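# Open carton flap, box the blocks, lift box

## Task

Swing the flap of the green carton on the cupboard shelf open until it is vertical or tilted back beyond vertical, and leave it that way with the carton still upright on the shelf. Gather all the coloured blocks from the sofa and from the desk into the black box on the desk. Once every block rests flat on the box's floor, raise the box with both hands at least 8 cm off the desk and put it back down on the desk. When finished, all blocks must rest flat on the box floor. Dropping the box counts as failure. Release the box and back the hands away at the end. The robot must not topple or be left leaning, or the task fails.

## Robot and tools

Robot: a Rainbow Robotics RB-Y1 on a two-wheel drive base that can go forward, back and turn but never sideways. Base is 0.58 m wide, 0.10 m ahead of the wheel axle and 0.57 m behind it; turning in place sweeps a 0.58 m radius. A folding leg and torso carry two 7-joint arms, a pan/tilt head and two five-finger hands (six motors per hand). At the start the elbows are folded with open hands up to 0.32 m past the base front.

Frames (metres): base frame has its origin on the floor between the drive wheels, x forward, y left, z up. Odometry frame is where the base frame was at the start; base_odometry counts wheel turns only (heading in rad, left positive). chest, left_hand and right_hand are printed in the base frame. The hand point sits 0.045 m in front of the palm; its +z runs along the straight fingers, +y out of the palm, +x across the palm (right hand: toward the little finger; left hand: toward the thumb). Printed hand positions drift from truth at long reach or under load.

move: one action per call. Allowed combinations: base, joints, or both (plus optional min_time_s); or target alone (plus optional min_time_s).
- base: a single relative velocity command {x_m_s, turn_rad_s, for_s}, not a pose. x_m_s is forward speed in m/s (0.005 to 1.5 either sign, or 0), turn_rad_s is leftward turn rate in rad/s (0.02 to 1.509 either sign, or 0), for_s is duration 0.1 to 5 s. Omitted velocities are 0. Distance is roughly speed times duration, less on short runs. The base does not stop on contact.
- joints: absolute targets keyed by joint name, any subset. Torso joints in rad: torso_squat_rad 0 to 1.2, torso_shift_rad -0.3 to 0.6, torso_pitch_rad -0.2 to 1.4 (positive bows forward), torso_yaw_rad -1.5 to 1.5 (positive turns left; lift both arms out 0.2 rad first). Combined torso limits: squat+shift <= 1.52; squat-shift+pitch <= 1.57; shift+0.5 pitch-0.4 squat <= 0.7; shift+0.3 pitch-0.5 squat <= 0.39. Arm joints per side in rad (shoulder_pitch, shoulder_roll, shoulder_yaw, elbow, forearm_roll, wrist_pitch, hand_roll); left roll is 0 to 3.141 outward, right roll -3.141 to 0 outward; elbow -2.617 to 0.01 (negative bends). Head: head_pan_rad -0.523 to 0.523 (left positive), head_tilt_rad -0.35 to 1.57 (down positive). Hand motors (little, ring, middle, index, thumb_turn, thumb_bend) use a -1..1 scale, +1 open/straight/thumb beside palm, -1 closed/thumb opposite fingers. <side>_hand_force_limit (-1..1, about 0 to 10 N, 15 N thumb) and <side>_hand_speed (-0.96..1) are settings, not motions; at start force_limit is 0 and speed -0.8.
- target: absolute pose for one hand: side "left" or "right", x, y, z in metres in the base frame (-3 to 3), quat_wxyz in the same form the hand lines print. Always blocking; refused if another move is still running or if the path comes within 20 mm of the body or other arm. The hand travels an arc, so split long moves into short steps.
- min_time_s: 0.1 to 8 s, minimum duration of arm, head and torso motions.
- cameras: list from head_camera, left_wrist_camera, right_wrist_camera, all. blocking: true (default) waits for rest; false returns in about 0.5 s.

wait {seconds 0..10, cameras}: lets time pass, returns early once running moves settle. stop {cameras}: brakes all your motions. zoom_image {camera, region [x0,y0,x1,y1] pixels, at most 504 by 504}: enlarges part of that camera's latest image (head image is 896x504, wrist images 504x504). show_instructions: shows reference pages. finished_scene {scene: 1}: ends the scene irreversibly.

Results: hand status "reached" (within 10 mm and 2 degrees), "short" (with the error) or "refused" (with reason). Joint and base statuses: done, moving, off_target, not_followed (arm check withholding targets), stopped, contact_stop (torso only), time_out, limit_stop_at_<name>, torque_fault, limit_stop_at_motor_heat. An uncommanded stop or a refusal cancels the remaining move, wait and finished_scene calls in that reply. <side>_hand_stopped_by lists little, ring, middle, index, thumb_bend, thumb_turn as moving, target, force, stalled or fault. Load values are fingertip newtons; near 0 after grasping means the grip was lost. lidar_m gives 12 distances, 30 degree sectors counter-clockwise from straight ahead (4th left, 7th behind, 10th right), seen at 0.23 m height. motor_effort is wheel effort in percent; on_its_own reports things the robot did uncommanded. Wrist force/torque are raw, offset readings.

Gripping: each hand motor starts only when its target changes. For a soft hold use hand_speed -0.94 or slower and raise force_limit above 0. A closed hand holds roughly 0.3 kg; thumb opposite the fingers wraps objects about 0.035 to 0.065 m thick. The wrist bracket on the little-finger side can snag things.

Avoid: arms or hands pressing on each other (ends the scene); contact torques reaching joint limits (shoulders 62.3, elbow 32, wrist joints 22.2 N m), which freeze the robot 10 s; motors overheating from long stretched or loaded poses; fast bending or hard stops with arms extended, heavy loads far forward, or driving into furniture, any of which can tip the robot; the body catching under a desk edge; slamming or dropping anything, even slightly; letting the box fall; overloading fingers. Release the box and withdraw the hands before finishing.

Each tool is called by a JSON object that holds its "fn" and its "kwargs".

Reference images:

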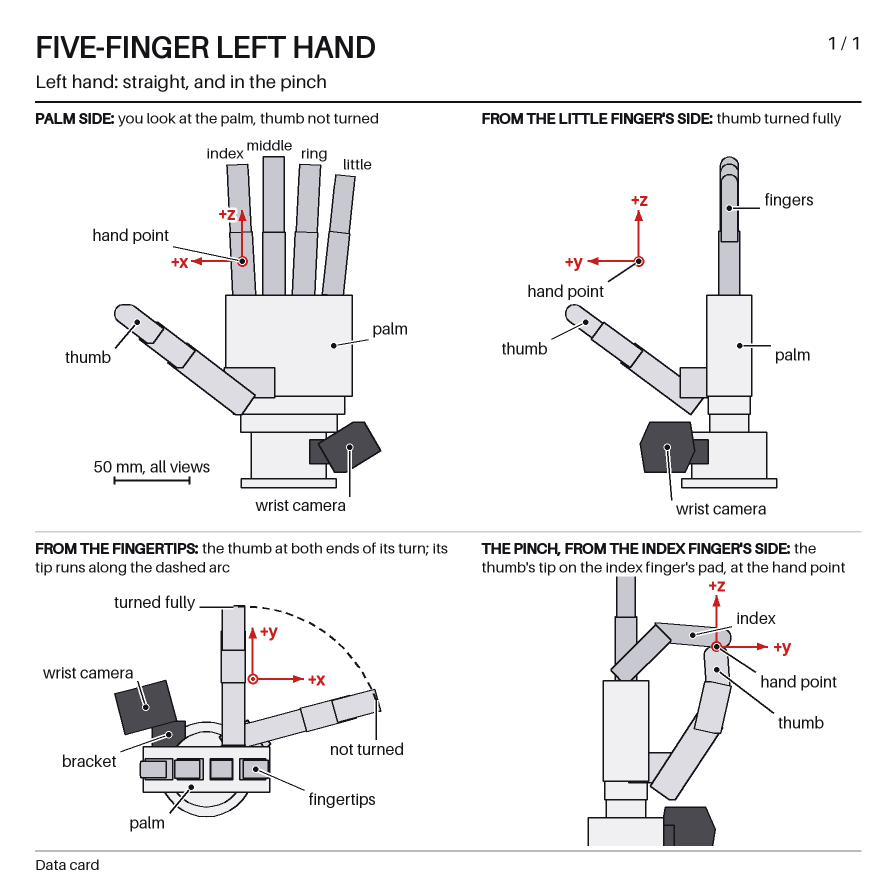

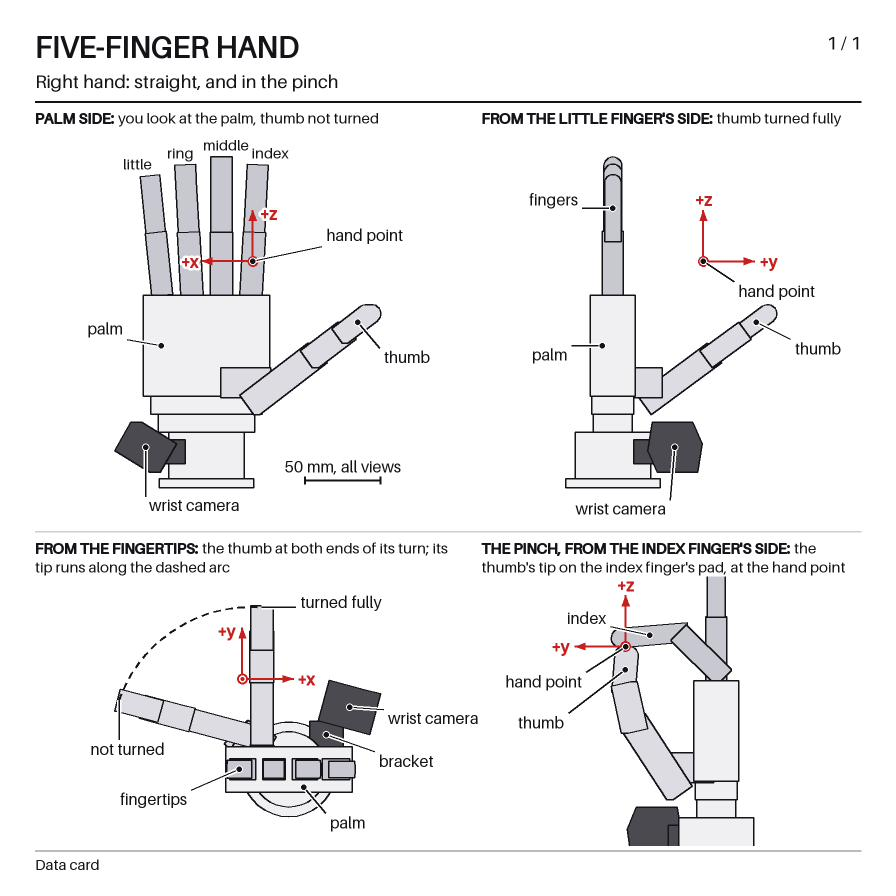

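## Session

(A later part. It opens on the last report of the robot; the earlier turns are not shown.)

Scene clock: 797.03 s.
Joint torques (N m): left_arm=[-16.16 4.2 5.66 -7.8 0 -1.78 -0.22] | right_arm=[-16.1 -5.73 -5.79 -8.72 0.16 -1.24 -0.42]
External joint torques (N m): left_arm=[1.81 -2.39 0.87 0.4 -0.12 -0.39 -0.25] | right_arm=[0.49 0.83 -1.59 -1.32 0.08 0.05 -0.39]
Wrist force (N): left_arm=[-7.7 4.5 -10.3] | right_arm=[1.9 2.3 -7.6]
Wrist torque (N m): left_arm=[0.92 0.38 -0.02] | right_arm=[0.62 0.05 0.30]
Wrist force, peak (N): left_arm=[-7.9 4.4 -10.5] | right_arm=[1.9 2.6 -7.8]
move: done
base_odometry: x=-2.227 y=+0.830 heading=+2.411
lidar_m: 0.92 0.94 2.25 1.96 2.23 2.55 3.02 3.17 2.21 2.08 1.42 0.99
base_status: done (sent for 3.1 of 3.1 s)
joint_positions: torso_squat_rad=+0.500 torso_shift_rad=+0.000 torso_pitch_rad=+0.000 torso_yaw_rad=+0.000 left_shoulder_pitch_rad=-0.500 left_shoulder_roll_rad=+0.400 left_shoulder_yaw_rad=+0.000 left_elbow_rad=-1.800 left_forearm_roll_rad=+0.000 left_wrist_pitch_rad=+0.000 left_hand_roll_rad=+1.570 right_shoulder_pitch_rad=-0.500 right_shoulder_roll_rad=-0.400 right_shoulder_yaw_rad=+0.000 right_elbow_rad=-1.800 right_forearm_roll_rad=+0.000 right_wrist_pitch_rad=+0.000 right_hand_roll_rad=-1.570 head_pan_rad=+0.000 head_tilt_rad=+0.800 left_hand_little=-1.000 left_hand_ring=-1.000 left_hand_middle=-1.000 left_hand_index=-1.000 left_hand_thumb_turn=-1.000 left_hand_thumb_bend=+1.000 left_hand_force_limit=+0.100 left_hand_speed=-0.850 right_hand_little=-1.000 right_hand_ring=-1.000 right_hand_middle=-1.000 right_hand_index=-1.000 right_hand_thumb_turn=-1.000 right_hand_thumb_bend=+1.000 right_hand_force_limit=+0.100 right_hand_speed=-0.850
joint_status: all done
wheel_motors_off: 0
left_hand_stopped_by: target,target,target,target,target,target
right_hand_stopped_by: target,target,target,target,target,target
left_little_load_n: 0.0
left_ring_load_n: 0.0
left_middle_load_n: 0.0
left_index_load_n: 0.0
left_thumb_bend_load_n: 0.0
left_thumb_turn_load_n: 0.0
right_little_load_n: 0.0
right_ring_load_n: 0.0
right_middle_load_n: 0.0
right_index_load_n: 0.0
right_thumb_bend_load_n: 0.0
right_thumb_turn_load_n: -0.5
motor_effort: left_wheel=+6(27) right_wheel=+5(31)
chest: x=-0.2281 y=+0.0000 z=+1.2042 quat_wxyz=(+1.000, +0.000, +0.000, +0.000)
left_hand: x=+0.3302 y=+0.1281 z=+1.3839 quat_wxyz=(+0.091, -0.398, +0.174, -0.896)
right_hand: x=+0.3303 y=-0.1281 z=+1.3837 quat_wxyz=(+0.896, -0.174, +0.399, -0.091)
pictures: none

{"fn": "move", "kwargs": {"base": {"x_m_s":0.25,"for_s":2.76}, "cameras": ["head_camera"]}}

Scene clock: 801.20 s.
Joint torques (N m): left_arm=[-16.52 4.55 6.03 -7.8 -0.09 -1.76 -0.28] | right_arm=[-16.46 -5.76 -5.61 -8.66 0.06 -1.23 -0.41]
External joint torques (N m): left_arm=[1.45 -2.04 1.24 0.4 -0.21 -0.37 -0.32] | right_arm=[0.13 0.8 -1.41 -1.27 -0.02 0.06 -0.39]
Wrist force (N): left_arm=[-7.6 4.5 -10.3] | right_arm=[1.9 2.0 -7.4]
Wrist torque (N m): left_arm=[0.92 0.36 -0.02] | right_arm=[0.55 0.03 0.32]
Wrist force, peak (N): left_arm=[-8.2 4.8 -10.2] | right_arm=[1.9 2.2 -7.9]
move: done
base_odometry: x=-2.742 y=+1.291 heading=+2.411
lidar_m: 0.21 0.22 0.30 2.63 2.25 2.67 3.21 3.13 2.16 2.02 0.36 0.23
base_status: done (sent for 2.77 of 2.77 s)
joint_positions: torso_squat_rad=+0.500 torso_shift_rad=+0.000 torso_pitch_rad=+0.000 torso_yaw_rad=+0.000 left_shoulder_pitch_rad=-0.500 left_shoulder_roll_rad=+0.400 left_shoulder_yaw_rad=+0.000 left_elbow_rad=-1.800 left_forearm_roll_rad=+0.000 left_wrist_pitch_rad=+0.000 left_hand_roll_rad=+1.570 right_shoulder_pitch_rad=-0.500 right_shoulder_roll_rad=-0.400 right_shoulder_yaw_rad=+0.000 right_elbow_rad=-1.800 right_forearm_roll_rad=+0.000 right_wrist_pitch_rad=+0.000 right_hand_roll_rad=-1.570 head_pan_rad=+0.000 head_tilt_rad=+0.800 left_hand_little=-1.000 left_hand_ring=-1.000 left_hand_middle=-1.000 left_hand_index=-1.000 left_hand_thumb_turn=-1.000 left_hand_thumb_bend=+1.000 left_hand_force_limit=+0.100 left_hand_speed=-0.850 right_hand_little=-1.000 right_hand_ring=-1.000 right_hand_middle=-1.000 right_hand_index=-1.000 right_hand_thumb_turn=-1.000 right_hand_thumb_bend=+1.000 right_hand_force_limit=+0.100 right_hand_speed=-0.850
joint_status: not commanded
wheel_motors_off: 0
left_hand_stopped_by: target,target,target,target,target,target
right_hand_stopped_by: target,target,target,target,target,target
left_little_load_n: 0.0
left_ring_load_n: 0.0
left_middle_load_n: 0.0
left_index_load_n: 0.0
left_thumb_bend_load_n: 0.0
left_thumb_turn_load_n: 0.0
right_little_load_n: 0.0
right_ring_load_n: 0.0
right_middle_load_n: 0.0
right_index_load_n: 0.5
right_thumb_bend_load_n: 0.0
right_thumb_turn_load_n: 0.0
motor_effort: left_wheel=-7(27) right_wheel=+7(32)
chest: x=-0.2279 y=+0.0000 z=+1.2042 quat_wxyz=(+1.000, +0.000, +0.000, +0.000)
left_hand: x=+0.3303 y=+0.1281 z=+1.3839 quat_wxyz=(+0.091, -0.398, +0.174, -0.896)
right_hand: x=+0.3304 y=-0.1281 z=+1.3836 quat_wxyz=(+0.896, -0.174, +0.399, -0.091)

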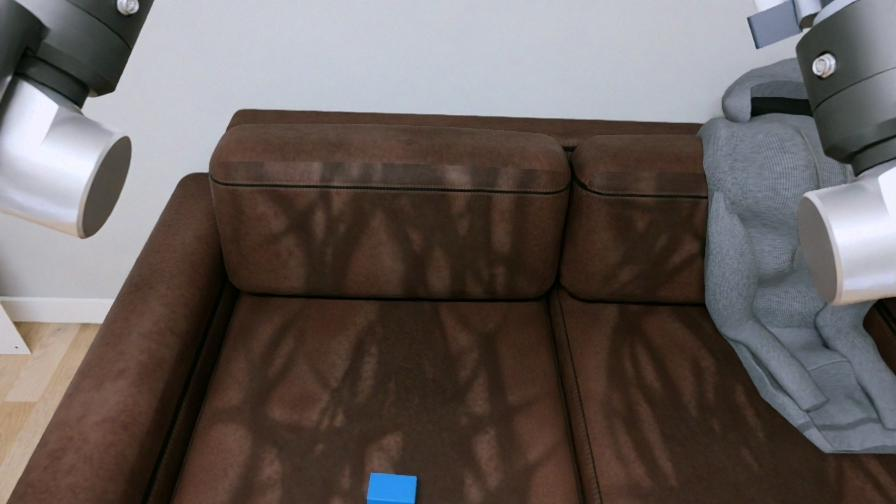

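{"fn": "move", "kwargs": {"joints": {"torso_squat_rad":0.8,"torso_shift_rad":0.06,"torso_pitch_rad":0.35}, "min_time_s": 2}}

{"fn": "move", "kwargs": {"target": {"side":"left","x":0.45,"y":0.2,"z":0.75,"quat_wxyz":[0.3045,-0.638,0.638,-0.3045]}, "min_time_s": 2, "cameras": ["head_camera"]}}

Scene clock: 804.50 s.
Joint torques (N m): left_arm=[-12.49 4.52 5.42 -9.41 -0.01 -1.99 -0.2] | right_arm=[-12.35 -5.36 -5.57 -10.22 0.13 -1.63 -0.5]
External joint torques (N m): left_arm=[1.29 -1.83 0.8 0.48 -0.15 -0.18 -0.25] | right_arm=[0.17 1 -1.44 -1.34 0.02 0.03 -0.46]
Wrist force (N): left_arm=[-8.5 4.4 -8.7] | right_arm=[2.5 2.3 -5.7]
Wrist torque (N m): left_arm=[0.83 0.46 -0.06] | right_arm=[0.53 -0.04 0.32]
Wrist force, peak (N): left_arm=[-7.7 4.6 -10.6] | right_arm=[1.9 2.0 -7.8]
move: done
base_odometry: x=-2.742 y=+1.291 heading=+2.411
lidar_m: 0.21 0.22 0.30 2.64 2.24 2.68 3.20 3.14 2.14 2.03 0.37 0.23
base_status: not commanded
joint_positions: torso_squat_rad=+0.800 torso_shift_rad=+0.060 torso_pitch_rad=+0.350 torso_yaw_rad=+0.000 left_shoulder_pitch_rad=-0.500 left_shoulder_roll_rad=+0.400 left_shoulder_yaw_rad=+0.000 left_elbow_rad=-1.800 left_forearm_roll_rad=+0.000 left_wrist_pitch_rad=+0.000 left_hand_roll_rad=+1.570 right_shoulder_pitch_rad=-0.500 right_shoulder_roll_rad=-0.400 right_shoulder_yaw_rad=+0.000 right_elbow_rad=-1.800 right_forearm_roll_rad=+0.000 right_wrist_pitch_rad=+0.000 right_hand_roll_rad=-1.570 head_pan_rad=+0.000 head_tilt_rad=+0.800 left_hand_little=-1.000 left_hand_ring=-1.000 left_hand_middle=-1.000 left_hand_index=-1.000 left_hand_thumb_turn=-1.000 left_hand_thumb_bend=+1.000 left_hand_force_limit=+0.100 left_hand_speed=-0.850 right_hand_little=-1.000 right_hand_ring=-1.000 right_hand_middle=-1.000 right_hand_index=-1.000 right_hand_thumb_turn=-1.000 right_hand_thumb_bend=+1.000 right_hand_force_limit=+0.100 right_hand_speed=-0.850
joint_status: all done
wheel_motors_off: 0
left_hand_stopped_by: target,target,target,target,target,target
right_hand_stopped_by: target,target,target,target,target,target
left_little_load_n: 0.0
left_ring_load_n: 0.0
left_middle_load_n: 0.0
left_index_load_n: 0.0
left_thumb_bend_load_n: 0.0
left_thumb_turn_load_n: 0.0
right_little_load_n: 0.0
right_ring_load_n: 0.0
right_middle_load_n: 0.0
right_index_load_n: 0.0
right_thumb_bend_load_n: 0.0
right_thumb_turn_load_n: 0.0
motor_effort: left_wheel=-5(7) right_wheel=+6(8)
chest: x=-0.0926 y=+0.0000 z=+1.0580 quat_wxyz=(+0.985, +0.000, +0.174, +0.000)
left_hand: x=+0.4934 y=+0.1281 z=+1.0353 quat_wxyz=(+0.059, -0.548, +0.187, -0.813)
right_hand: x=+0.4934 y=-0.1280 z=+1.0350 quat_wxyz=(+0.813, -0.187, +0.549, -0.060)
pictures: none

Scene clock: 806.83 s.
Joint torques (N m): left_arm=[-15.38 8.34 8.38 -5.4 -0.83 -0.89 -0.27] | right_arm=[-12.43 -5.56 -5.53 -10.27 0.2 -1.62 -0.5]
External joint torques (N m): left_arm=[0.51 -1.97 -1.73 -0.11 0.29 -0.04 -0.26] | right_arm=[0.09 0.8 -1.4 -1.39 0.1 0.04 -0.47]
Wrist force (N): left_arm=[-4.0 6.8 -3.3] | right_arm=[2.6 2.4 -5.5]
Wrist torque (N m): left_arm=[0.71 0.32 0.09] | right_arm=[0.53 -0.06 0.34]
Wrist force, peak (N): left_arm=[-8.9 4.4 -8.9] | right_arm=[2.7 2.3 -6.1]
move: done
base_odometry: x=-2.742 y=+1.291 heading=+2.411
lidar_m: 0.22 0.22 0.31 2.63 2.26 2.67 3.20 3.12 2.17 2.03 0.35 0.24
base_status: not commanded
joint_positions: torso_squat_rad=+0.800 torso_shift_rad=+0.060 torso_pitch_rad=+0.350 torso_yaw_rad=+0.000 left_shoulder_pitch_rad=-0.813 left_shoulder_roll_rad=+0.964 left_shoulder_yaw_rad=-0.649 left_elbow_rad=-1.827 left_forearm_roll_rad=+0.264 left_wrist_pitch_rad=+1.026 left_hand_roll_rad=+1.061 right_shoulder_pitch_rad=-0.500 right_shoulder_roll_rad=-0.400 right_shoulder_yaw_rad=+0.000 right_elbow_rad=-1.800 right_forearm_roll_rad=+0.000 right_wrist_pitch_rad=+0.000 right_hand_roll_rad=-1.570 head_pan_rad=+0.000 head_tilt_rad=+0.800 left_hand_little=-1.000 left_hand_ring=-1.000 left_hand_middle=-1.000 left_hand_index=-1.000 left_hand_thumb_turn=-1.000 left_hand_thumb_bend=+1.000 left_hand_force_limit=+0.100 left_hand_speed=-0.850 right_hand_little=-1.000 right_hand_ring=-1.000 right_hand_middle=-1.000 right_hand_index=-1.000 right_hand_thumb_turn=-1.000 right_hand_thumb_bend=+1.000 right_hand_force_limit=+0.100 right_hand_speed=-0.850
joint_status: all done
wheel_motors_off: 0
left_hand_stopped_by: target,target,target,target,target,target
right_hand_stopped_by: target,target,target,target,target,target
left_little_load_n: 0.0
left_ring_load_n: 0.0
left_middle_load_n: 0.0
left_index_load_n: 0.0
left_thumb_bend_load_n: 0.0
left_thumb_turn_load_n: 0.0
right_little_load_n: 0.0
right_ring_load_n: 0.0
right_middle_load_n: 0.0
right_index_load_n: 0.0
right_thumb_bend_load_n: 0.0
right_thumb_turn_load_n: -0.5
motor_effort: left_wheel=-5(6) right_wheel=+6(6)
chest: x=-0.0926 y=+0.0000 z=+1.0580 quat_wxyz=(+0.985, +0.000, +0.174, +0.000)
left_hand: x=+0.4498 y=+0.1999 z=+0.7504 quat_wxyz=(+0.305, -0.638, +0.638, -0.306)
left_hand_status: reached (checked arc that bows 91 mm and turns the hand up to 85 deg, planned for 2.0 s): 0 mm and 0.1 deg off.
right_hand: x=+0.4934 y=-0.1280 z=+1.0350 quat_wxyz=(+0.813, -0.187, +0.549, -0.060)

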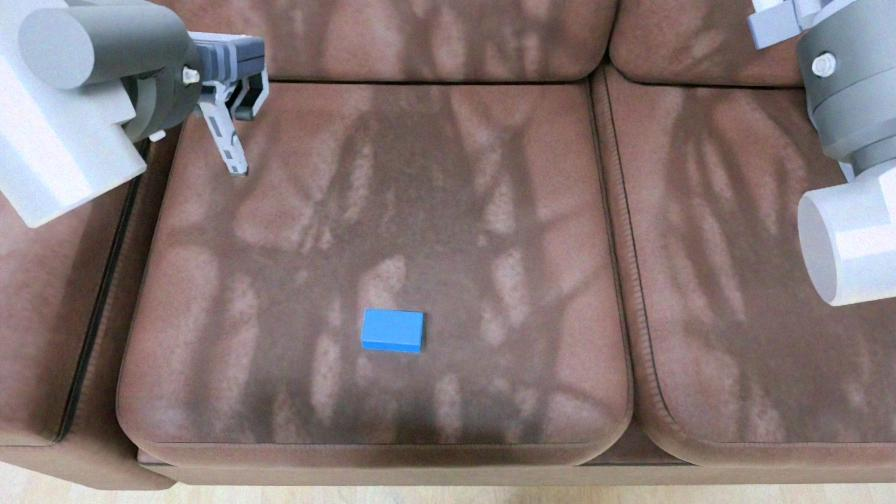

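{"fn": "move", "kwargs": {"target": {"side":"left","x":0.42,"y":0.2,"z":1.0,"quat_wxyz":[0.3045,-0.638,0.638,-0.3045]}, "min_time_s": 1.5}}

{"fn": "move", "kwargs": {"joints": {"torso_squat_rad":1.0,"torso_shift_rad":0.12,"torso_pitch_rad":0.68}, "min_time_s": 2, "cameras": ["head_camera"]}}

Scene clock: 809.50 s.
Joint torques (N m): left_arm=[-15.17 8.56 10.93 -0.68 -1.25 -0.95 -0.29] | right_arm=[-12.42 -5.76 -5.7 -10.14 0.15 -1.5 -0.58]
External joint torques (N m): left_arm=[0.78 -1.79 0.82 -0.25 0.02 0.05 -0.29] | right_arm=[0.09 0.6 -1.56 -1.26 0.04 0.16 -0.54]
Wrist force (N): left_arm=[-3.9 6.9 -3.3] | right_arm=[2.3 2.2 -5.8]
Wrist torque (N m): left_arm=[0.73 0.30 0.10] | right_arm=[0.51 -0.01 0.31]
Wrist force, peak (N): left_arm=[-4.2 7.2 -3.3] | right_arm=[2.7 2.1 -6.0]
move: done
base_odometry: x=-2.742 y=+1.291 heading=+2.411
lidar_m: 0.21 0.23 0.31 2.64 2.25 2.67 3.20 3.13 2.17 2.02 0.36 0.24
base_status: not commanded
joint_positions: torso_squat_rad=+0.800 torso_shift_rad=+0.060 torso_pitch_rad=+0.350 torso_yaw_rad=+0.000 left_shoulder_pitch_rad=-1.213 left_shoulder_roll_rad=+1.227 left_shoulder_yaw_rad=-0.354 left_elbow_rad=-2.101 left_forearm_roll_rad=+0.872 left_wrist_pitch_rad=+1.556 left_hand_roll_rad=+0.953 right_shoulder_pitch_rad=-0.500 right_shoulder_roll_rad=-0.400 right_shoulder_yaw_rad=+0.000 right_elbow_rad=-1.800 right_forearm_roll_rad=+0.000 right_wrist_pitch_rad=+0.000 right_hand_roll_rad=-1.570 head_pan_rad=+0.000 head_tilt_rad=+0.800 left_hand_little=-1.000 left_hand_ring=-1.000 left_hand_middle=-1.000 left_hand_index=-1.000 left_hand_thumb_turn=-1.000 left_hand_thumb_bend=+1.000 left_hand_force_limit=+0.100 left_hand_speed=-0.850 right_hand_little=-1.000 right_hand_ring=-1.000 right_hand_middle=-1.000 right_hand_index=-1.000 right_hand_thumb_turn=-1.000 right_hand_thumb_bend=+1.000 right_hand_force_limit=+0.100 right_hand_speed=-0.850
joint_status: all done
wheel_motors_off: 0
left_hand_stopped_by: target,target,target,target,target,target
right_hand_stopped_by: target,target,target,target,target,target
left_little_load_n: 0.0
left_ring_load_n: 0.0
left_middle_load_n: 0.0
left_index_load_n: 0.0
left_thumb_bend_load_n: 0.5
left_thumb_turn_load_n: 0.0
right_little_load_n: 0.0
right_ring_load_n: 0.0
right_middle_load_n: 0.0
right_index_load_n: 0.0
right_thumb_bend_load_n: 0.0
right_thumb_turn_load_n: 0.0
motor_effort: left_wheel=-5(6) right_wheel=+6(6)
chest: x=-0.0926 y=+0.0000 z=+1.0580 quat_wxyz=(+0.985, +0.000, +0.174, +0.000)
left_hand: x=+0.4198 y=+0.1995 z=+0.9998 quat_wxyz=(+0.305, -0.637, +0.638, -0.307)
left_hand_status: reached (checked arc that bows 28 mm and turns the hand up to 3 deg, planned for 1.5 s): 1 mm and 0.3 deg off.
right_hand: x=+0.4934 y=-0.1280 z=+1.0350 quat_wxyz=(+0.813, -0.187, +0.549, -0.060)
pictures: none

Scene clock: 811.83 s.
Joint torques (N m): left_arm=[-13.9 9.57 11.13 -2.87 -0.73 -0.69 -0.33] | right_arm=[-7.41 -4.89 -4.92 -10.45 0.18 -1.66 -0.54]
External joint torques (N m): left_arm=[0.59 -1.96 1.04 -0.2 0.1 0.03 -0.32] | right_arm=[-0.14 0.57 -1.3 -1.16 0.06 0.16 -0.5]
Wrist force (N): left_arm=[-3.8 5.4 -2.1] | right_arm=[3.0 1.9 -4.0]
Wrist torque (N m): left_arm=[0.54 0.34 0.14] | right_arm=[0.40 -0.12 0.33]
Wrist force, peak (N): left_arm=[-4.0 6.9 -3.7] | right_arm=[2.6 2.1 -5.7]
move: done
base_odometry: x=-2.742 y=+1.291 heading=+2.411
lidar_m: 0.23 0.24 0.30 2.64 2.26 2.67 3.20 3.12 2.14 2.01 0.35 0.23
base_status: not commanded
joint_positions: torso_squat_rad=+1.000 torso_shift_rad=+0.120 torso_pitch_rad=+0.680 torso_yaw_rad=+0.000 left_shoulder_pitch_rad=-1.213 left_shoulder_roll_rad=+1.227 left_shoulder_yaw_rad=-0.354 left_elbow_rad=-2.101 left_forearm_roll_rad=+0.872 left_wrist_pitch_rad=+1.556 left_hand_roll_rad=+0.953 right_shoulder_pitch_rad=-0.500 right_shoulder_roll_rad=-0.400 right_shoulder_yaw_rad=+0.000 right_elbow_rad=-1.800 right_forearm_roll_rad=+0.000 right_wrist_pitch_rad=+0.000 right_hand_roll_rad=-1.570 head_pan_rad=+0.000 head_tilt_rad=+0.800 left_hand_little=-1.000 left_hand_ring=-1.000 left_hand_middle=-1.000 left_hand_index=-1.000 left_hand_thumb_turn=-1.000 left_hand_thumb_bend=+1.000 left_hand_force_limit=+0.100 left_hand_speed=-0.850 right_hand_little=-1.000 right_hand_ring=-1.000 right_hand_middle=-1.000 right_hand_index=-1.000 right_hand_thumb_turn=-1.000 right_hand_thumb_bend=+1.000 right_hand_force_limit=+0.100 right_hand_speed=-0.850
joint_status: all done
wheel_motors_off: 0
left_hand_stopped_by: target,target,target,target,target,target
right_hand_stopped_by: target,target,target,target,target,target
left_little_load_n: 0.0
left_ring_load_n: 0.0
left_middle_load_n: 0.0
left_index_load_n: 0.5
left_thumb_bend_load_n: 0.0
left_thumb_turn_load_n: 0.0
right_little_load_n: 0.0
right_ring_load_n: 0.0
right_middle_load_n: 0.0
right_index_load_n: 0.0
right_thumb_bend_load_n: -0.5
right_thumb_turn_load_n: 0.0
motor_effort: left_wheel=-5(6) right_wheel=+6(7)
chest: x=+0.0119 y=+0.0000 z=+0.8966 quat_wxyz=(+0.943, +0.000, +0.334, +0.000)
left_hand: x=+0.4778 y=+0.1995 z=+0.6755 quat_wxyz=(+0.196, -0.679, +0.679, -0.198)
right_hand: x=+0.5589 y=-0.1280 z=+0.6849 quat_wxyz=(+0.712, -0.195, +0.675, -0.028)

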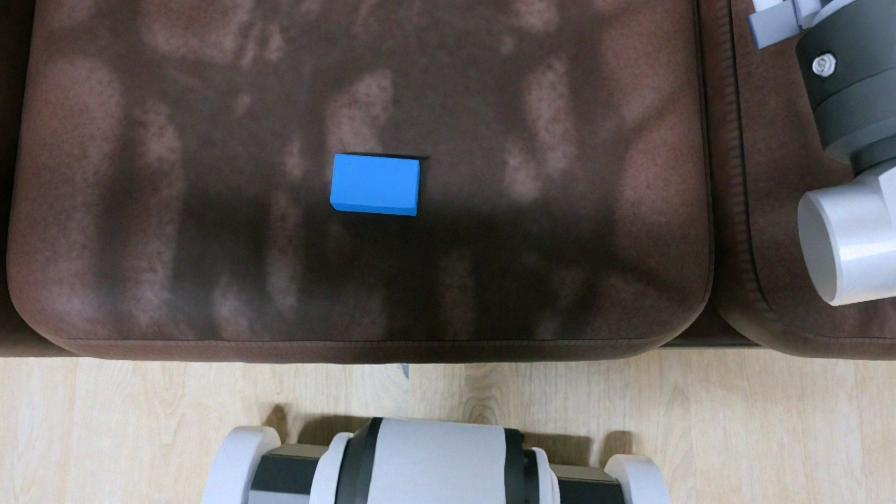

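{"fn": "move", "kwargs": {"target": {"side":"left","x":0.4,"y":0.1,"z":0.6,"quat_wxyz":[0.276,-0.6515,0.6515,-0.276]}, "min_time_s": 1.8, "cameras": ["left_wrist_camera", "head_camera"]}}

Scene clock: 823.27 s.
Joint torques (N m): left_arm=[-8.86 3.76 5.57 -6.33 -1.4 -0.41 0.14] | right_arm=[-7.57 -4.73 -4.83 -10.64 0.2 -1.67 -0.45]
External joint torques (N m): left_arm=[2.03 -1.92 -1.42 -0.06 -0.03 0.04 0.14] | right_arm=[-0.29 0.73 -1.21 -1.35 0.08 0.15 -0.41]
Wrist force (N): left_arm=[-3.9 6.6 -2.8] | right_arm=[3.0 1.7 -3.8]
Wrist torque (N m): left_arm=[0.67 0.32 0.23] | right_arm=[0.37 -0.16 0.32]
Wrist force, peak (N): left_arm=[-3.9 6.8 -3.0] | right_arm=[3.1 2.2 -4.5]
move: done
base_odometry: x=-2.742 y=+1.291 heading=+2.411
lidar_m: 0.21 0.23 0.30 2.64 2.26 2.67 3.22 3.13 2.14 2.02 0.33 0.24
base_status: not commanded
joint_positions: torso_squat_rad=+1.000 torso_shift_rad=+0.120 torso_pitch_rad=+0.680 torso_yaw_rad=+0.000 left_shoulder_pitch_rad=-1.047 left_shoulder_roll_rad=+0.925 left_shoulder_yaw_rad=-0.801 left_elbow_rad=-2.463 left_forearm_roll_rad=+0.056 left_wrist_pitch_rad=+1.729 left_hand_roll_rad=+1.304 right_shoulder_pitch_rad=-0.500 right_shoulder_roll_rad=-0.400 right_shoulder_yaw_rad=+0.000 right_elbow_rad=-1.800 right_forearm_roll_rad=+0.000 right_wrist_pitch_rad=+0.000 right_hand_roll_rad=-1.570 head_pan_rad=+0.000 head_tilt_rad=+0.800 left_hand_little=-1.000 left_hand_ring=-1.000 left_hand_middle=-1.000 left_hand_index=-1.000 left_hand_thumb_turn=-1.000 left_hand_thumb_bend=+1.000 left_hand_force_limit=+0.100 left_hand_speed=-0.850 right_hand_little=-1.000 right_hand_ring=-1.000 right_hand_middle=-1.000 right_hand_index=-1.000 right_hand_thumb_turn=-1.000 right_hand_thumb_bend=+1.000 right_hand_force_limit=+0.100 right_hand_speed=-0.850
joint_status: all done
wheel_motors_off: 0
left_hand_stopped_by: target,target,target,target,target,target
right_hand_stopped_by: target,target,target,target,target,target
left_little_load_n: 0.0
left_ring_load_n: 0.0
left_middle_load_n: 0.0
left_index_load_n: 0.0
left_thumb_bend_load_n: 0.0
left_thumb_turn_load_n: 0.0
right_little_load_n: 0.5
right_ring_load_n: 0.0
right_middle_load_n: 0.0
right_index_load_n: 0.0
right_thumb_bend_load_n: 0.0
right_thumb_turn_load_n: -0.5
motor_effort: left_wheel=-5(5) right_wheel=+6(6)
chest: x=+0.0119 y=+0.0000 z=+0.8966 quat_wxyz=(+0.943, +0.000, +0.334, +0.000)
left_hand: x=+0.4003 y=+0.1000 z=+0.6003 quat_wxyz=(+0.276, -0.651, +0.651, -0.276)
left_hand_status: reached (checked arc that bows 29 mm and turns the hand up to 14 deg, planned for 1.8 s): 0 mm and 0.0 deg off.
right_hand: x=+0.5589 y=-0.1280 z=+0.6849 quat_wxyz=(+0.712, -0.195, +0.675, -0.028)
pictures: head_camera, left_wrist_camera

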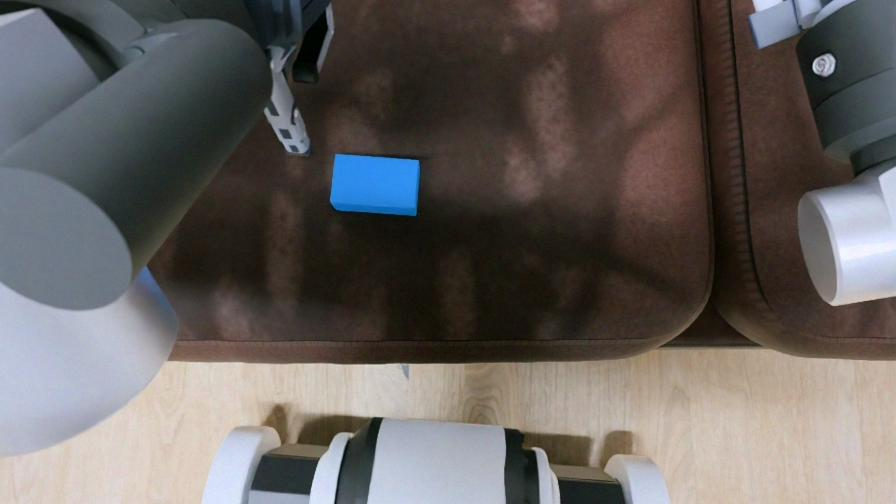

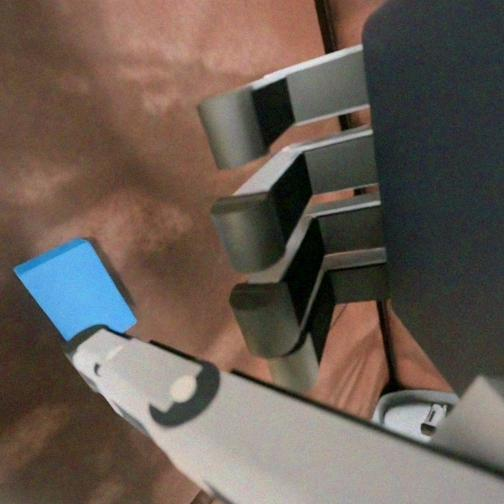

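{"fn": "zoom_image", "kwargs": {"camera": "left_wrist_camera", "region": [0, 210, 160, 370]}}

Scaled by 3.150 from the camera's image (finer frame: 720x720).

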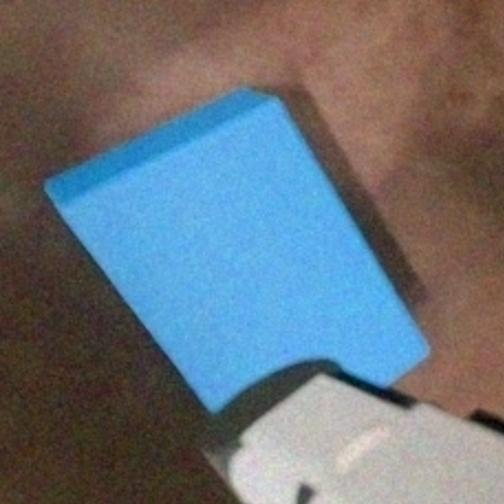

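{"fn": "move", "kwargs": {"joints": {"left_hand_index":0.05,"left_hand_middle":0.05}}}

{"fn": "move", "kwargs": {"target": {"side":"left","x":0.3924,"y":0.0572,"z":0.53,"quat_wxyz":[0.2875,-0.6786,0.6232,-0.264]}, "min_time_s": 1.5, "cameras": ["left_wrist_camera"]}}

{"fn": "zoom_image", "kwargs": {"camera": "left_wrist_camera", "region": [40, 190, 294, 444]}}

Scene clock: 829.17 s.
Joint torques (N m): left_arm=[-8.97 3.7 5.19 -6.42 -1.51 -0.49 0.24] | right_arm=[-7.62 -4.71 -5.13 -10.59 0.11 -1.72 -0.49]
External joint torques (N m): left_arm=[1.92 -1.98 -1.8 -0.14 -0.12 -0.03 0.25] | right_arm=[-0.35 0.74 -1.51 -1.3 -0.02 0.1 -0.45]
Wrist force (N): left_arm=[-3.8 6.6 -3.1] | right_arm=[3.1 2.0 -4.2]
Wrist torque (N m): left_arm=[0.67 0.28 0.24] | right_arm=[0.43 -0.13 0.34]
Wrist force, peak (N): left_arm=[-4.0 6.7 -3.2] | right_arm=[3.3 2.3 -4.3]
move: done
base_odometry: x=-2.742 y=+1.291 heading=+2.411
lidar_m: 0.23 0.23 0.30 2.63 2.25 2.67 3.21 3.13 2.17 2.01 0.36 0.24
base_status: not commanded
joint_positions: torso_squat_rad=+1.000 torso_shift_rad=+0.120 torso_pitch_rad=+0.680 torso_yaw_rad=+0.000 left_shoulder_pitch_rad=-1.047 left_shoulder_roll_rad=+0.925 left_shoulder_yaw_rad=-0.801 left_elbow_rad=-2.463 left_forearm_roll_rad=+0.056 left_wrist_pitch_rad=+1.729 left_hand_roll_rad=+1.304 right_shoulder_pitch_rad=-0.500 right_shoulder_roll_rad=-0.400 right_shoulder_yaw_rad=+0.000 right_elbow_rad=-1.800 right_forearm_roll_rad=+0.000 right_wrist_pitch_rad=+0.000 right_hand_roll_rad=-1.570 head_pan_rad=+0.000 head_tilt_rad=+0.800 left_hand_little=-1.000 left_hand_ring=-1.000 left_hand_middle=+0.050 left_hand_index=+0.050 left_hand_thumb_turn=-1.000 left_hand_thumb_bend=+1.000 left_hand_force_limit=+0.100 left_hand_speed=-0.850 right_hand_little=-1.000 right_hand_ring=-1.000 right_hand_middle=-1.000 right_hand_index=-1.000 right_hand_thumb_turn=-1.000 right_hand_thumb_bend=+1.000 right_hand_force_limit=+0.100 right_hand_speed=-0.850
joint_status: all done
wheel_motors_off: 0
left_hand_stopped_by: target,target,target,target,target,target
right_hand_stopped_by: target,target,target,target,target,target
left_little_load_n: 0.0
left_ring_load_n: 0.0
left_middle_load_n: 0.0
left_index_load_n: 0.0
left_thumb_bend_load_n: 0.0
left_thumb_turn_load_n: 0.0
right_little_load_n: 0.0
right_ring_load_n: 0.0
right_middle_load_n: 0.0
right_index_load_n: 0.0
right_thumb_bend_load_n: 0.0
right_thumb_turn_load_n: -0.5
motor_effort: left_wheel=-5(5) right_wheel=+6(6)
chest: x=+0.0119 y=+0.0000 z=+0.8966 quat_wxyz=(+0.943, +0.000, +0.334, +0.000)
left_hand: x=+0.4003 y=+0.1000 z=+0.6003 quat_wxyz=(+0.276, -0.651, +0.651, -0.276)
right_hand: x=+0.5589 y=-0.1280 z=+0.6849 quat_wxyz=(+0.712, -0.195, +0.675, -0.028)
pictures: none

Scene clock: 831.00 s.
Joint torques (N m): left_arm=[-8.95 0.74 4.51 -6.61 -1.57 -0.84 0.28] | right_arm=[-7.44 -4.63 -5.1 -10.62 0.09 -1.64 -0.45]
External joint torques (N m): left_arm=[2.12 -1.67 -1.58 0.95 -0.15 -0.54 0.28] | right_arm=[-0.16 0.83 -1.48 -1.33 -0.04 0.19 -0.41]
Wrist force (N): left_arm=[-3.8 6.6 -3.1] | right_arm=[3.2 1.8 -4.4]
Wrist torque (N m): left_arm=[0.67 0.29 0.24] | right_arm=[0.40 -0.16 0.33]
Wrist force, peak (N): left_arm=[-3.9 6.8 -3.1] | right_arm=[3.2 1.9 -4.5]
move: done
base_odometry: x=-2.742 y=+1.291 heading=+2.411
lidar_m: 0.22 0.23 0.30 2.64 2.24 2.67 3.21 3.11 2.15 2.02 0.35 0.24
base_status: not commanded
joint_positions: torso_squat_rad=+1.000 torso_shift_rad=+0.120 torso_pitch_rad=+0.680 torso_yaw_rad=+0.000 left_shoulder_pitch_rad=-1.038 left_shoulder_roll_rad=+0.699 left_shoulder_yaw_rad=-1.001 left_elbow_rad=-2.205 left_forearm_roll_rad=-0.197 left_wrist_pitch_rad=+1.708 left_hand_roll_rad=+1.413 right_shoulder_pitch_rad=-0.500 right_shoulder_roll_rad=-0.400 right_shoulder_yaw_rad=+0.000 right_elbow_rad=-1.800 right_forearm_roll_rad=+0.000 right_wrist_pitch_rad=+0.000 right_hand_roll_rad=-1.570 head_pan_rad=+0.000 head_tilt_rad=+0.800 left_hand_little=-1.000 left_hand_ring=-1.000 left_hand_middle=+0.050 left_hand_index=+0.050 left_hand_thumb_turn=-1.000 left_hand_thumb_bend=+1.000 left_hand_force_limit=+0.100 left_hand_speed=-0.850 right_hand_little=-1.000 right_hand_ring=-1.000 right_hand_middle=-1.000 right_hand_index=-1.000 right_hand_thumb_turn=-1.000 right_hand_thumb_bend=+1.000 right_hand_force_limit=+0.100 right_hand_speed=-0.850
joint_status: all done
wheel_motors_off: 0
left_hand_stopped_by: target,target,target,target,target,target
right_hand_stopped_by: target,target,target,target,target,target
left_little_load_n: 0.0
left_ring_load_n: 0.0
left_middle_load_n: 0.0
left_index_load_n: 0.0
left_thumb_bend_load_n: 0.0
left_thumb_turn_load_n: 0.0
right_little_load_n: 0.0
right_ring_load_n: 0.0
right_middle_load_n: 0.0
right_index_load_n: 0.0
right_thumb_bend_load_n: 0.0
right_thumb_turn_load_n: 0.0
motor_effort: left_wheel=-4(5) right_wheel=+6(6)
chest: x=+0.0119 y=+0.0000 z=+0.8966 quat_wxyz=(+0.943, +0.000, +0.334, +0.000)
left_hand: x=+0.3926 y=+0.0573 z=+0.5304 quat_wxyz=(+0.287, -0.678, +0.623, -0.264)
left_hand_status: reached (checked arc that bows 6 mm and turns the hand up to 5 deg, planned for 1.5 s): 0 mm and 0.0 deg off.
right_hand: x=+0.5589 y=-0.1280 z=+0.6849 quat_wxyz=(+0.712, -0.195, +0.675, -0.028)

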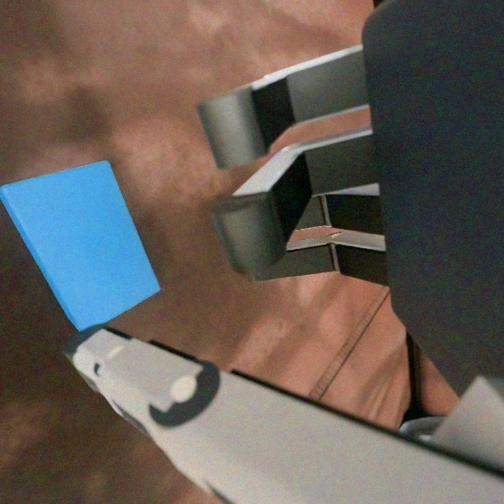

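Scaled by 1.984 from the camera's image (finer frame: 720x720).

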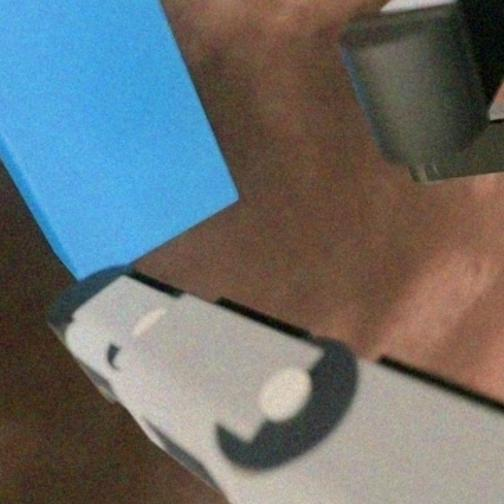

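{"fn": "move", "kwargs": {"target": {"side":"left","x":0.3885,"y":0.0565,"z":0.50,"quat_wxyz":[0.2855,-0.6739,0.6283,-0.2662]}, "min_time_s": 1}}

{"fn": "move", "kwargs": {"target": {"side":"left","x":0.3885,"y":0.0565,"z":0.475,"quat_wxyz":[0.2855,-0.6739,0.6283,-0.2662]}, "min_time_s": 1, "cameras": ["left_wrist_camera"]}}

Scene clock: 834.23 s.
Joint torques (N m): left_arm=[-8.75 0.37 4.09 -6.84 -1.61 -0.76 0.27] | right_arm=[-7.63 -5.05 -5.03 -10.72 0.17 -1.61 -0.48]
External joint torques (N m): left_arm=[1.9 -1.96 -1.82 0.96 -0.18 -0.53 0.28] | right_arm=[-0.36 0.4 -1.42 -1.42 0.05 0.21 -0.44]
Wrist force (N): left_arm=[-3.9 6.6 -3.1] | right_arm=[2.9 1.9 -4.2]
Wrist torque (N m): left_arm=[0.66 0.30 0.24] | right_arm=[0.39 -0.09 0.32]
Wrist force, peak (N): left_arm=[-4.1 6.6 -3.2] | right_arm=[3.3 2.0 -4.5]
move: done
base_odometry: x=-2.742 y=+1.291 heading=+2.411
lidar_m: 0.21 0.23 0.30 2.64 2.25 2.67 3.22 3.10 2.14 2.02 0.34 0.25
base_status: not commanded
joint_positions: torso_squat_rad=+1.000 torso_shift_rad=+0.120 torso_pitch_rad=+0.680 torso_yaw_rad=+0.000 left_shoulder_pitch_rad=-1.005 left_shoulder_roll_rad=+0.698 left_shoulder_yaw_rad=-1.046 left_elbow_rad=-2.124 left_forearm_roll_rad=-0.245 left_wrist_pitch_rad=+1.611 left_hand_roll_rad=+1.455 right_shoulder_pitch_rad=-0.500 right_shoulder_roll_rad=-0.400 right_shoulder_yaw_rad=+0.000 right_elbow_rad=-1.800 right_forearm_roll_rad=+0.000 right_wrist_pitch_rad=+0.000 right_hand_roll_rad=-1.570 head_pan_rad=+0.000 head_tilt_rad=+0.800 left_hand_little=-1.000 left_hand_ring=-1.000 left_hand_middle=+0.050 left_hand_index=+0.050 left_hand_thumb_turn=-1.000 left_hand_thumb_bend=+1.000 left_hand_force_limit=+0.100 left_hand_speed=-0.850 right_hand_little=-1.000 right_hand_ring=-1.000 right_hand_middle=-1.000 right_hand_index=-1.000 right_hand_thumb_turn=-1.000 right_hand_thumb_bend=+1.000 right_hand_force_limit=+0.100 right_hand_speed=-0.850
joint_status: all done
wheel_motors_off: 0
left_hand_stopped_by: target,target,target,target,target,target
right_hand_stopped_by: target,target,target,target,target,target
left_little_load_n: 0.0
left_ring_load_n: 0.0
left_middle_load_n: 0.0
left_index_load_n: 0.0
left_thumb_bend_load_n: 0.0
left_thumb_turn_load_n: 0.0
right_little_load_n: 0.0
right_ring_load_n: 0.0
right_middle_load_n: 0.0
right_index_load_n: 0.0
right_thumb_bend_load_n: 0.0
right_thumb_turn_load_n: 0.0
motor_effort: left_wheel=-4(5) right_wheel=+5(6)
chest: x=+0.0119 y=+0.0000 z=+0.8966 quat_wxyz=(+0.943, +0.000, +0.334, +0.000)
left_hand: x=+0.3887 y=+0.0566 z=+0.5004 quat_wxyz=(+0.285, -0.673, +0.628, -0.266)
left_hand_status: reached (checked arc that bows 2 mm and turns the hand up to 1 deg, planned for 1.0 s): 0 mm and 0.0 deg off.
right_hand: x=+0.5589 y=-0.1280 z=+0.6849 quat_wxyz=(+0.712, -0.195, +0.675, -0.028)
pictures: none

Scene clock: 835.57 s.
Joint torques (N m): left_arm=[-8.47 0.12 3.76 -7.07 -1.68 -0.81 0.23] | right_arm=[-7.46 -4.91 -4.95 -10.66 0.2 -1.66 -0.52]
External joint torques (N m): left_arm=[2.03 -2.09 -2 0.8 -0.25 -0.63 0.23] | right_arm=[-0.19 0.55 -1.33 -1.37 0.08 0.16 -0.49]
Wrist force (N): left_arm=[-4.0 6.5 -3.2] | right_arm=[3.0 1.9 -4.1]
Wrist torque (N m): left_arm=[0.68 0.32 0.23] | right_arm=[0.41 -0.13 0.32]
Wrist force, peak (N): left_arm=[-4.0 6.8 -3.3] | right_arm=[3.0 2.0 -4.5]
move: done
base_odometry: x=-2.742 y=+1.291 heading=+2.411
lidar_m: 0.22 0.24 0.31 2.63 2.25 2.68 3.21 3.11 2.14 2.02 0.34 0.24
base_status: not commanded
joint_positions: torso_squat_rad=+1.000 torso_shift_rad=+0.120 torso_pitch_rad=+0.680 torso_yaw_rad=+0.000 left_shoulder_pitch_rad=-0.987 left_shoulder_roll_rad=+0.685 left_shoulder_yaw_rad=-1.074 left_elbow_rad=-2.039 left_forearm_roll_rad=-0.279 left_wrist_pitch_rad=+1.536 left_hand_roll_rad=+1.495 right_shoulder_pitch_rad=-0.500 right_shoulder_roll_rad=-0.400 right_shoulder_yaw_rad=+0.000 right_elbow_rad=-1.800 right_forearm_roll_rad=+0.000 right_wrist_pitch_rad=+0.000 right_hand_roll_rad=-1.570 head_pan_rad=+0.000 head_tilt_rad=+0.800 left_hand_little=-1.000 left_hand_ring=-1.000 left_hand_middle=+0.050 left_hand_index=+0.050 left_hand_thumb_turn=-1.000 left_hand_thumb_bend=+1.000 left_hand_force_limit=+0.100 left_hand_speed=-0.850 right_hand_little=-1.000 right_hand_ring=-1.000 right_hand_middle=-1.000 right_hand_index=-1.000 right_hand_thumb_turn=-1.000 right_hand_thumb_bend=+1.000 right_hand_force_limit=+0.100 right_hand_speed=-0.850
joint_status: all done
wheel_motors_off: 0
left_hand_stopped_by: target,target,target,target,target,target
right_hand_stopped_by: target,target,target,target,target,target
left_little_load_n: 0.0
left_ring_load_n: 0.0
left_middle_load_n: 0.0
left_index_load_n: 0.0
left_thumb_bend_load_n: 0.0
left_thumb_turn_load_n: 0.0
right_little_load_n: 0.0
right_ring_load_n: 0.0
right_middle_load_n: 0.0
right_index_load_n: 0.0
right_thumb_bend_load_n: 0.0
right_thumb_turn_load_n: -0.5
motor_effort: left_wheel=-4(5) right_wheel=+6(6)
chest: x=+0.0119 y=+0.0000 z=+0.8966 quat_wxyz=(+0.943, +0.000, +0.334, +0.000)
left_hand: x=+0.3888 y=+0.0566 z=+0.4754 quat_wxyz=(+0.285, -0.673, +0.628, -0.266)
left_hand_status: reached (checked arc that bows 3 mm and turns the hand up to 0 deg, planned for 1.0 s): 0 mm and 0.0 deg off.
right_hand: x=+0.5589 y=-0.1280 z=+0.6849 quat_wxyz=(+0.712, -0.195, +0.675, -0.028)

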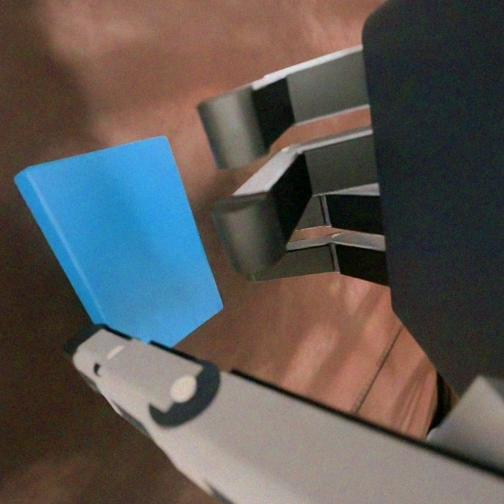

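{"fn": "move", "kwargs": {"target": {"side":"left","x":0.3866,"y":0.0582,"z":0.468,"quat_wxyz":[0.2855,-0.6739,0.6283,-0.2662]}, "min_time_s": 0.8}}

{"fn": "move", "kwargs": {"target": {"side":"left","x":0.3866,"y":0.0582,"z":0.46,"quat_wxyz":[0.2855,-0.6739,0.6283,-0.2662]}, "min_time_s": 0.8, "cameras": ["left_wrist_camera"]}}

Scene clock: 837.60 s.
Joint torques (N m): left_arm=[-8.51 1.77 3.6 -6.9 -1.65 -0.78 0.34] | right_arm=[-7.6 -5.04 -5.04 -10.61 0.09 -1.72 -0.57]
External joint torques (N m): left_arm=[1.82 -0.45 -2.08 0.99 -0.22 -0.63 0.35] | right_arm=[-0.32 0.41 -1.43 -1.32 -0.03 0.1 -0.53]
Wrist force (N): left_arm=[-4.0 6.4 -2.9] | right_arm=[3.0 2.0 -4.2]
Wrist torque (N m): left_arm=[0.63 0.32 0.24] | right_arm=[0.42 -0.14 0.34]
Wrist force, peak (N): left_arm=[-4.1 6.6 -3.2] | right_arm=[3.1 1.7 -4.5]
move: done
base_odometry: x=-2.742 y=+1.291 heading=+2.411
lidar_m: 0.22 0.23 0.31 2.63 2.24 2.68 3.21 3.12 2.16 2.02 0.35 0.23
base_status: not commanded
joint_positions: torso_squat_rad=+1.000 torso_shift_rad=+0.120 torso_pitch_rad=+0.680 torso_yaw_rad=+0.000 left_shoulder_pitch_rad=-0.977 left_shoulder_roll_rad=+0.686 left_shoulder_yaw_rad=-1.083 left_elbow_rad=-2.022 left_forearm_roll_rad=-0.292 left_wrist_pitch_rad=+1.517 left_hand_roll_rad=+1.508 right_shoulder_pitch_rad=-0.500 right_shoulder_roll_rad=-0.400 right_shoulder_yaw_rad=+0.000 right_elbow_rad=-1.800 right_forearm_roll_rad=+0.000 right_wrist_pitch_rad=+0.000 right_hand_roll_rad=-1.570 head_pan_rad=+0.000 head_tilt_rad=+0.800 left_hand_little=-1.000 left_hand_ring=-1.000 left_hand_middle=+0.050 left_hand_index=+0.050 left_hand_thumb_turn=-1.000 left_hand_thumb_bend=+1.000 left_hand_force_limit=+0.100 left_hand_speed=-0.850 right_hand_little=-1.000 right_hand_ring=-1.000 right_hand_middle=-1.000 right_hand_index=-1.000 right_hand_thumb_turn=-1.000 right_hand_thumb_bend=+1.000 right_hand_force_limit=+0.100 right_hand_speed=-0.850
joint_status: all done
wheel_motors_off: 0
left_hand_stopped_by: target,target,target,target,target,target
right_hand_stopped_by: target,target,target,target,target,target
left_little_load_n: 0.0
left_ring_load_n: 0.0
left_middle_load_n: 0.0
left_index_load_n: 0.0
left_thumb_bend_load_n: 0.0
left_thumb_turn_load_n: 0.0
right_little_load_n: 0.0
right_ring_load_n: 0.0
right_middle_load_n: 0.0
right_index_load_n: 0.0
right_thumb_bend_load_n: 0.0
right_thumb_turn_load_n: 0.0
motor_effort: left_wheel=-5(5) right_wheel=+5(6)
chest: x=+0.0119 y=+0.0000 z=+0.8966 quat_wxyz=(+0.943, +0.000, +0.334, +0.000)
left_hand: x=+0.3867 y=+0.0581 z=+0.4685 quat_wxyz=(+0.285, -0.673, +0.628, -0.266)
left_hand_status: reached (checked arc that bows 0 mm and turns the hand up to 0 deg, planned for 0.8 s): 1 mm and 0.0 deg off.
right_hand: x=+0.5589 y=-0.1280 z=+0.6849 quat_wxyz=(+0.712, -0.195, +0.675, -0.028)
pictures: none

Scene clock: 838.73 s.
Joint torques (N m): left_arm=[-8.43 0.12 4.06 -6.95 -1.59 -0.8 0.32] | right_arm=[-7.49 -4.73 -5.21 -10.56 0.1 -1.66 -0.48]
External joint torques (N m): left_arm=[1.86 -2.06 -1.56 0.94 -0.17 -0.67 0.33] | right_arm=[-0.22 0.73 -1.6 -1.26 -0.03 0.16 -0.44]
Wrist force (N): left_arm=[-4.0 6.6 -3.1] | right_arm=[2.8 1.9 -4.4]
Wrist torque (N m): left_arm=[0.68 0.32 0.23] | right_arm=[0.43 -0.08 0.32]
Wrist force, peak (N): left_arm=[-4.1 6.7 -3.0] | right_arm=[2.8 2.1 -4.6]
move: done
base_odometry: x=-2.742 y=+1.291 heading=+2.411
lidar_m: 0.22 0.24 0.31 2.64 2.25 2.68 3.22 3.12 2.16 2.02 0.35 0.23
base_status: not commanded
joint_positions: torso_squat_rad=+1.000 torso_shift_rad=+0.120 torso_pitch_rad=+0.680 torso_yaw_rad=+0.000 left_shoulder_pitch_rad=-0.973 left_shoulder_roll_rad=+0.681 left_shoulder_yaw_rad=-1.091 left_elbow_rad=-1.994 left_forearm_roll_rad=-0.303 left_wrist_pitch_rad=+1.494 left_hand_roll_rad=+1.521 right_shoulder_pitch_rad=-0.500 right_shoulder_roll_rad=-0.400 right_shoulder_yaw_rad=+0.000 right_elbow_rad=-1.800 right_forearm_roll_rad=+0.000 right_wrist_pitch_rad=+0.000 right_hand_roll_rad=-1.570 head_pan_rad=+0.000 head_tilt_rad=+0.800 left_hand_little=-1.000 left_hand_ring=-1.000 left_hand_middle=+0.050 left_hand_index=+0.050 left_hand_thumb_turn=-1.000 left_hand_thumb_bend=+1.000 left_hand_force_limit=+0.100 left_hand_speed=-0.850 right_hand_little=-1.000 right_hand_ring=-1.000 right_hand_middle=-1.000 right_hand_index=-1.000 right_hand_thumb_turn=-1.000 right_hand_thumb_bend=+1.000 right_hand_force_limit=+0.100 right_hand_speed=-0.850
joint_status: all done
wheel_motors_off: 0
left_hand_stopped_by: target,target,target,target,target,target
right_hand_stopped_by: target,target,target,target,target,target
left_little_load_n: 0.0
left_ring_load_n: 0.0
left_middle_load_n: 0.0
left_index_load_n: 0.0
left_thumb_bend_load_n: 0.0
left_thumb_turn_load_n: 0.0
right_little_load_n: 0.0
right_ring_load_n: 0.0
right_middle_load_n: 0.0
right_index_load_n: 0.0
right_thumb_bend_load_n: 0.0
right_thumb_turn_load_n: -0.5
motor_effort: left_wheel=-4(5) right_wheel=+5(6)
chest: x=+0.0119 y=+0.0000 z=+0.8966 quat_wxyz=(+0.943, +0.000, +0.334, +0.000)
left_hand: x=+0.3867 y=+0.0584 z=+0.4606 quat_wxyz=(+0.285, -0.673, +0.628, -0.266)
left_hand_status: reached (checked arc that bows 1 mm and turns the hand up to 0 deg, planned for 0.8 s): 1 mm and 0.0 deg off.
right_hand: x=+0.5589 y=-0.1280 z=+0.6849 quat_wxyz=(+0.712, -0.195, +0.675, -0.028)

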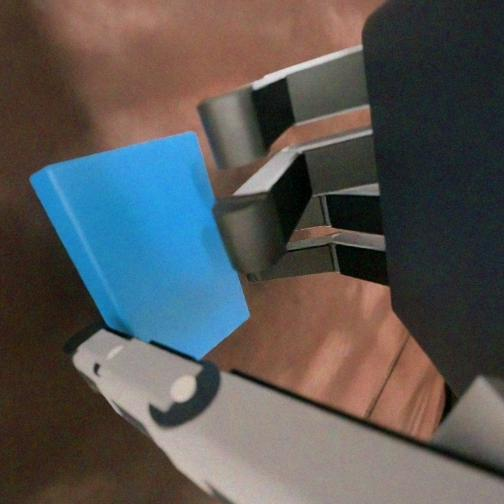

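{"fn": "move", "kwargs": {"target": {"side": "left", "x": 0.3867, "y": 0.0584, "z": 0.455, "quat_wxyz": [0.2855, -0.6739, 0.6283, -0.2662]}, "min_time_s": 1.0, "cameras": ["left_wrist_camera", "head_camera"]}}

Scene clock: 842.50 s.
Joint torques (N m): left_arm=[-8.41 -0.08 3.55 -6.7 -1.68 -0.79 0.29] | right_arm=[-7.53 -4.58 -5.14 -10.57 0.15 -1.7 -0.47]
External joint torques (N m): left_arm=[1.86 -2.23 -2.03 1.18 -0.25 -0.67 0.3] | right_arm=[-0.26 0.88 -1.52 -1.27 0.03 0.13 -0.43]
Wrist force (N): left_arm=[-3.9 6.5 -3.1] | right_arm=[3.2 1.9 -4.5]
Wrist torque (N m): left_arm=[0.66 0.30 0.24] | right_arm=[0.45 -0.15 0.35]
Wrist force, peak (N): left_arm=[-4.1 6.7 -3.3] | right_arm=[3.2 1.9 -4.5]
move: done
base_odometry: x=-2.742 y=+1.291 heading=+2.411
lidar_m: 0.22 0.24 0.29 2.64 2.24 2.65 3.20 3.11 2.15 2.01 0.35 0.24
base_status: not commanded
joint_positions: torso_squat_rad=+1.000 torso_shift_rad=+0.120 torso_pitch_rad=+0.680 torso_yaw_rad=+0.000 left_shoulder_pitch_rad=-0.970 left_shoulder_roll_rad=+0.677 left_shoulder_yaw_rad=-1.095 left_elbow_rad=-1.974 left_forearm_roll_rad=-0.309 left_wrist_pitch_rad=+1.479 left_hand_roll_rad=+1.530 right_shoulder_pitch_rad=-0.500 right_shoulder_roll_rad=-0.400 right_shoulder_yaw_rad=+0.000 right_elbow_rad=-1.800 right_forearm_roll_rad=+0.000 right_wrist_pitch_rad=+0.000 right_hand_roll_rad=-1.570 head_pan_rad=+0.000 head_tilt_rad=+0.800 left_hand_little=-1.000 left_hand_ring=-1.000 left_hand_middle=+0.050 left_hand_index=+0.050 left_hand_thumb_turn=-1.000 left_hand_thumb_bend=+1.000 left_hand_force_limit=+0.100 left_hand_speed=-0.850 right_hand_little=-1.000 right_hand_ring=-1.000 right_hand_middle=-1.000 right_hand_index=-1.000 right_hand_thumb_turn=-1.000 right_hand_thumb_bend=+1.000 right_hand_force_limit=+0.100 right_hand_speed=-0.850
joint_status: all done
wheel_motors_off: 0
left_hand_stopped_by: target,target,target,target,target,target
right_hand_stopped_by: target,target,target,target,target,target
left_little_load_n: 0.0
left_ring_load_n: 0.0
left_middle_load_n: 0.0
left_index_load_n: 0.0
left_thumb_bend_load_n: 0.0
left_thumb_turn_load_n: 0.0
right_little_load_n: 0.0
right_ring_load_n: 0.0
right_middle_load_n: 0.0
right_index_load_n: 0.0
right_thumb_bend_load_n: 0.0
right_thumb_turn_load_n: 0.0
motor_effort: left_wheel=-5(5) right_wheel=+5(6)
chest: x=+0.0119 y=+0.0000 z=+0.8966 quat_wxyz=(+0.943, +0.000, +0.334, +0.000)
left_hand: x=+0.3870 y=+0.0585 z=+0.4554 quat_wxyz=(+0.285, -0.673, +0.628, -0.266)
left_hand_status: reached (checked arc that bows 1 mm and turns the hand up to 0 deg, planned for 1.0 s): 1 mm and 0.0 deg off.
right_hand: x=+0.5589 y=-0.1280 z=+0.6849 quat_wxyz=(+0.712, -0.195, +0.675, -0.028)
pictures: head_camera, left_wrist_camera

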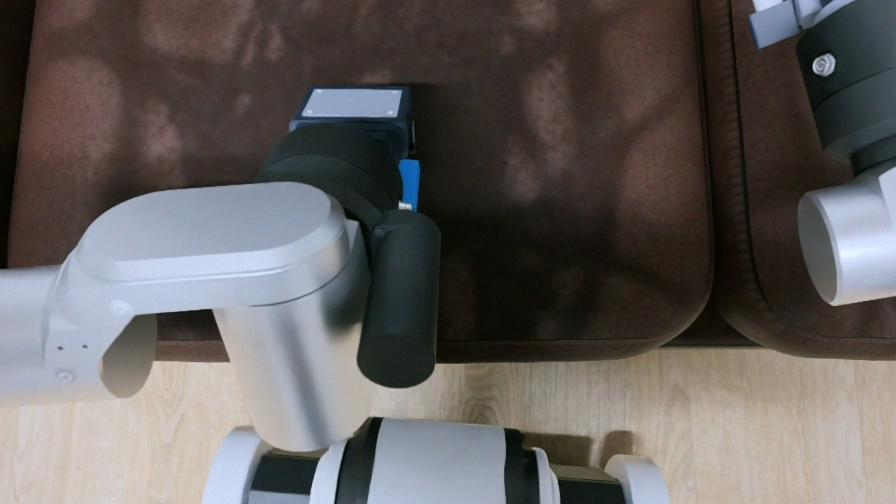

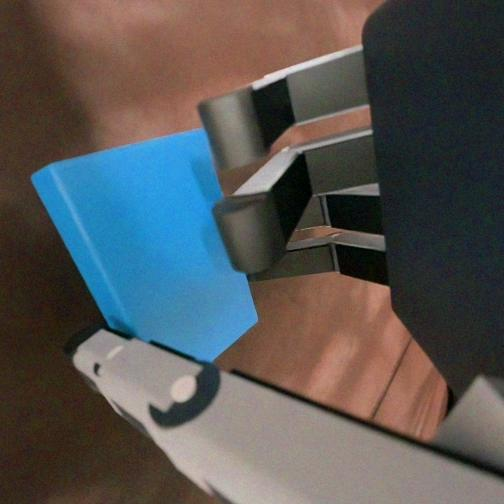

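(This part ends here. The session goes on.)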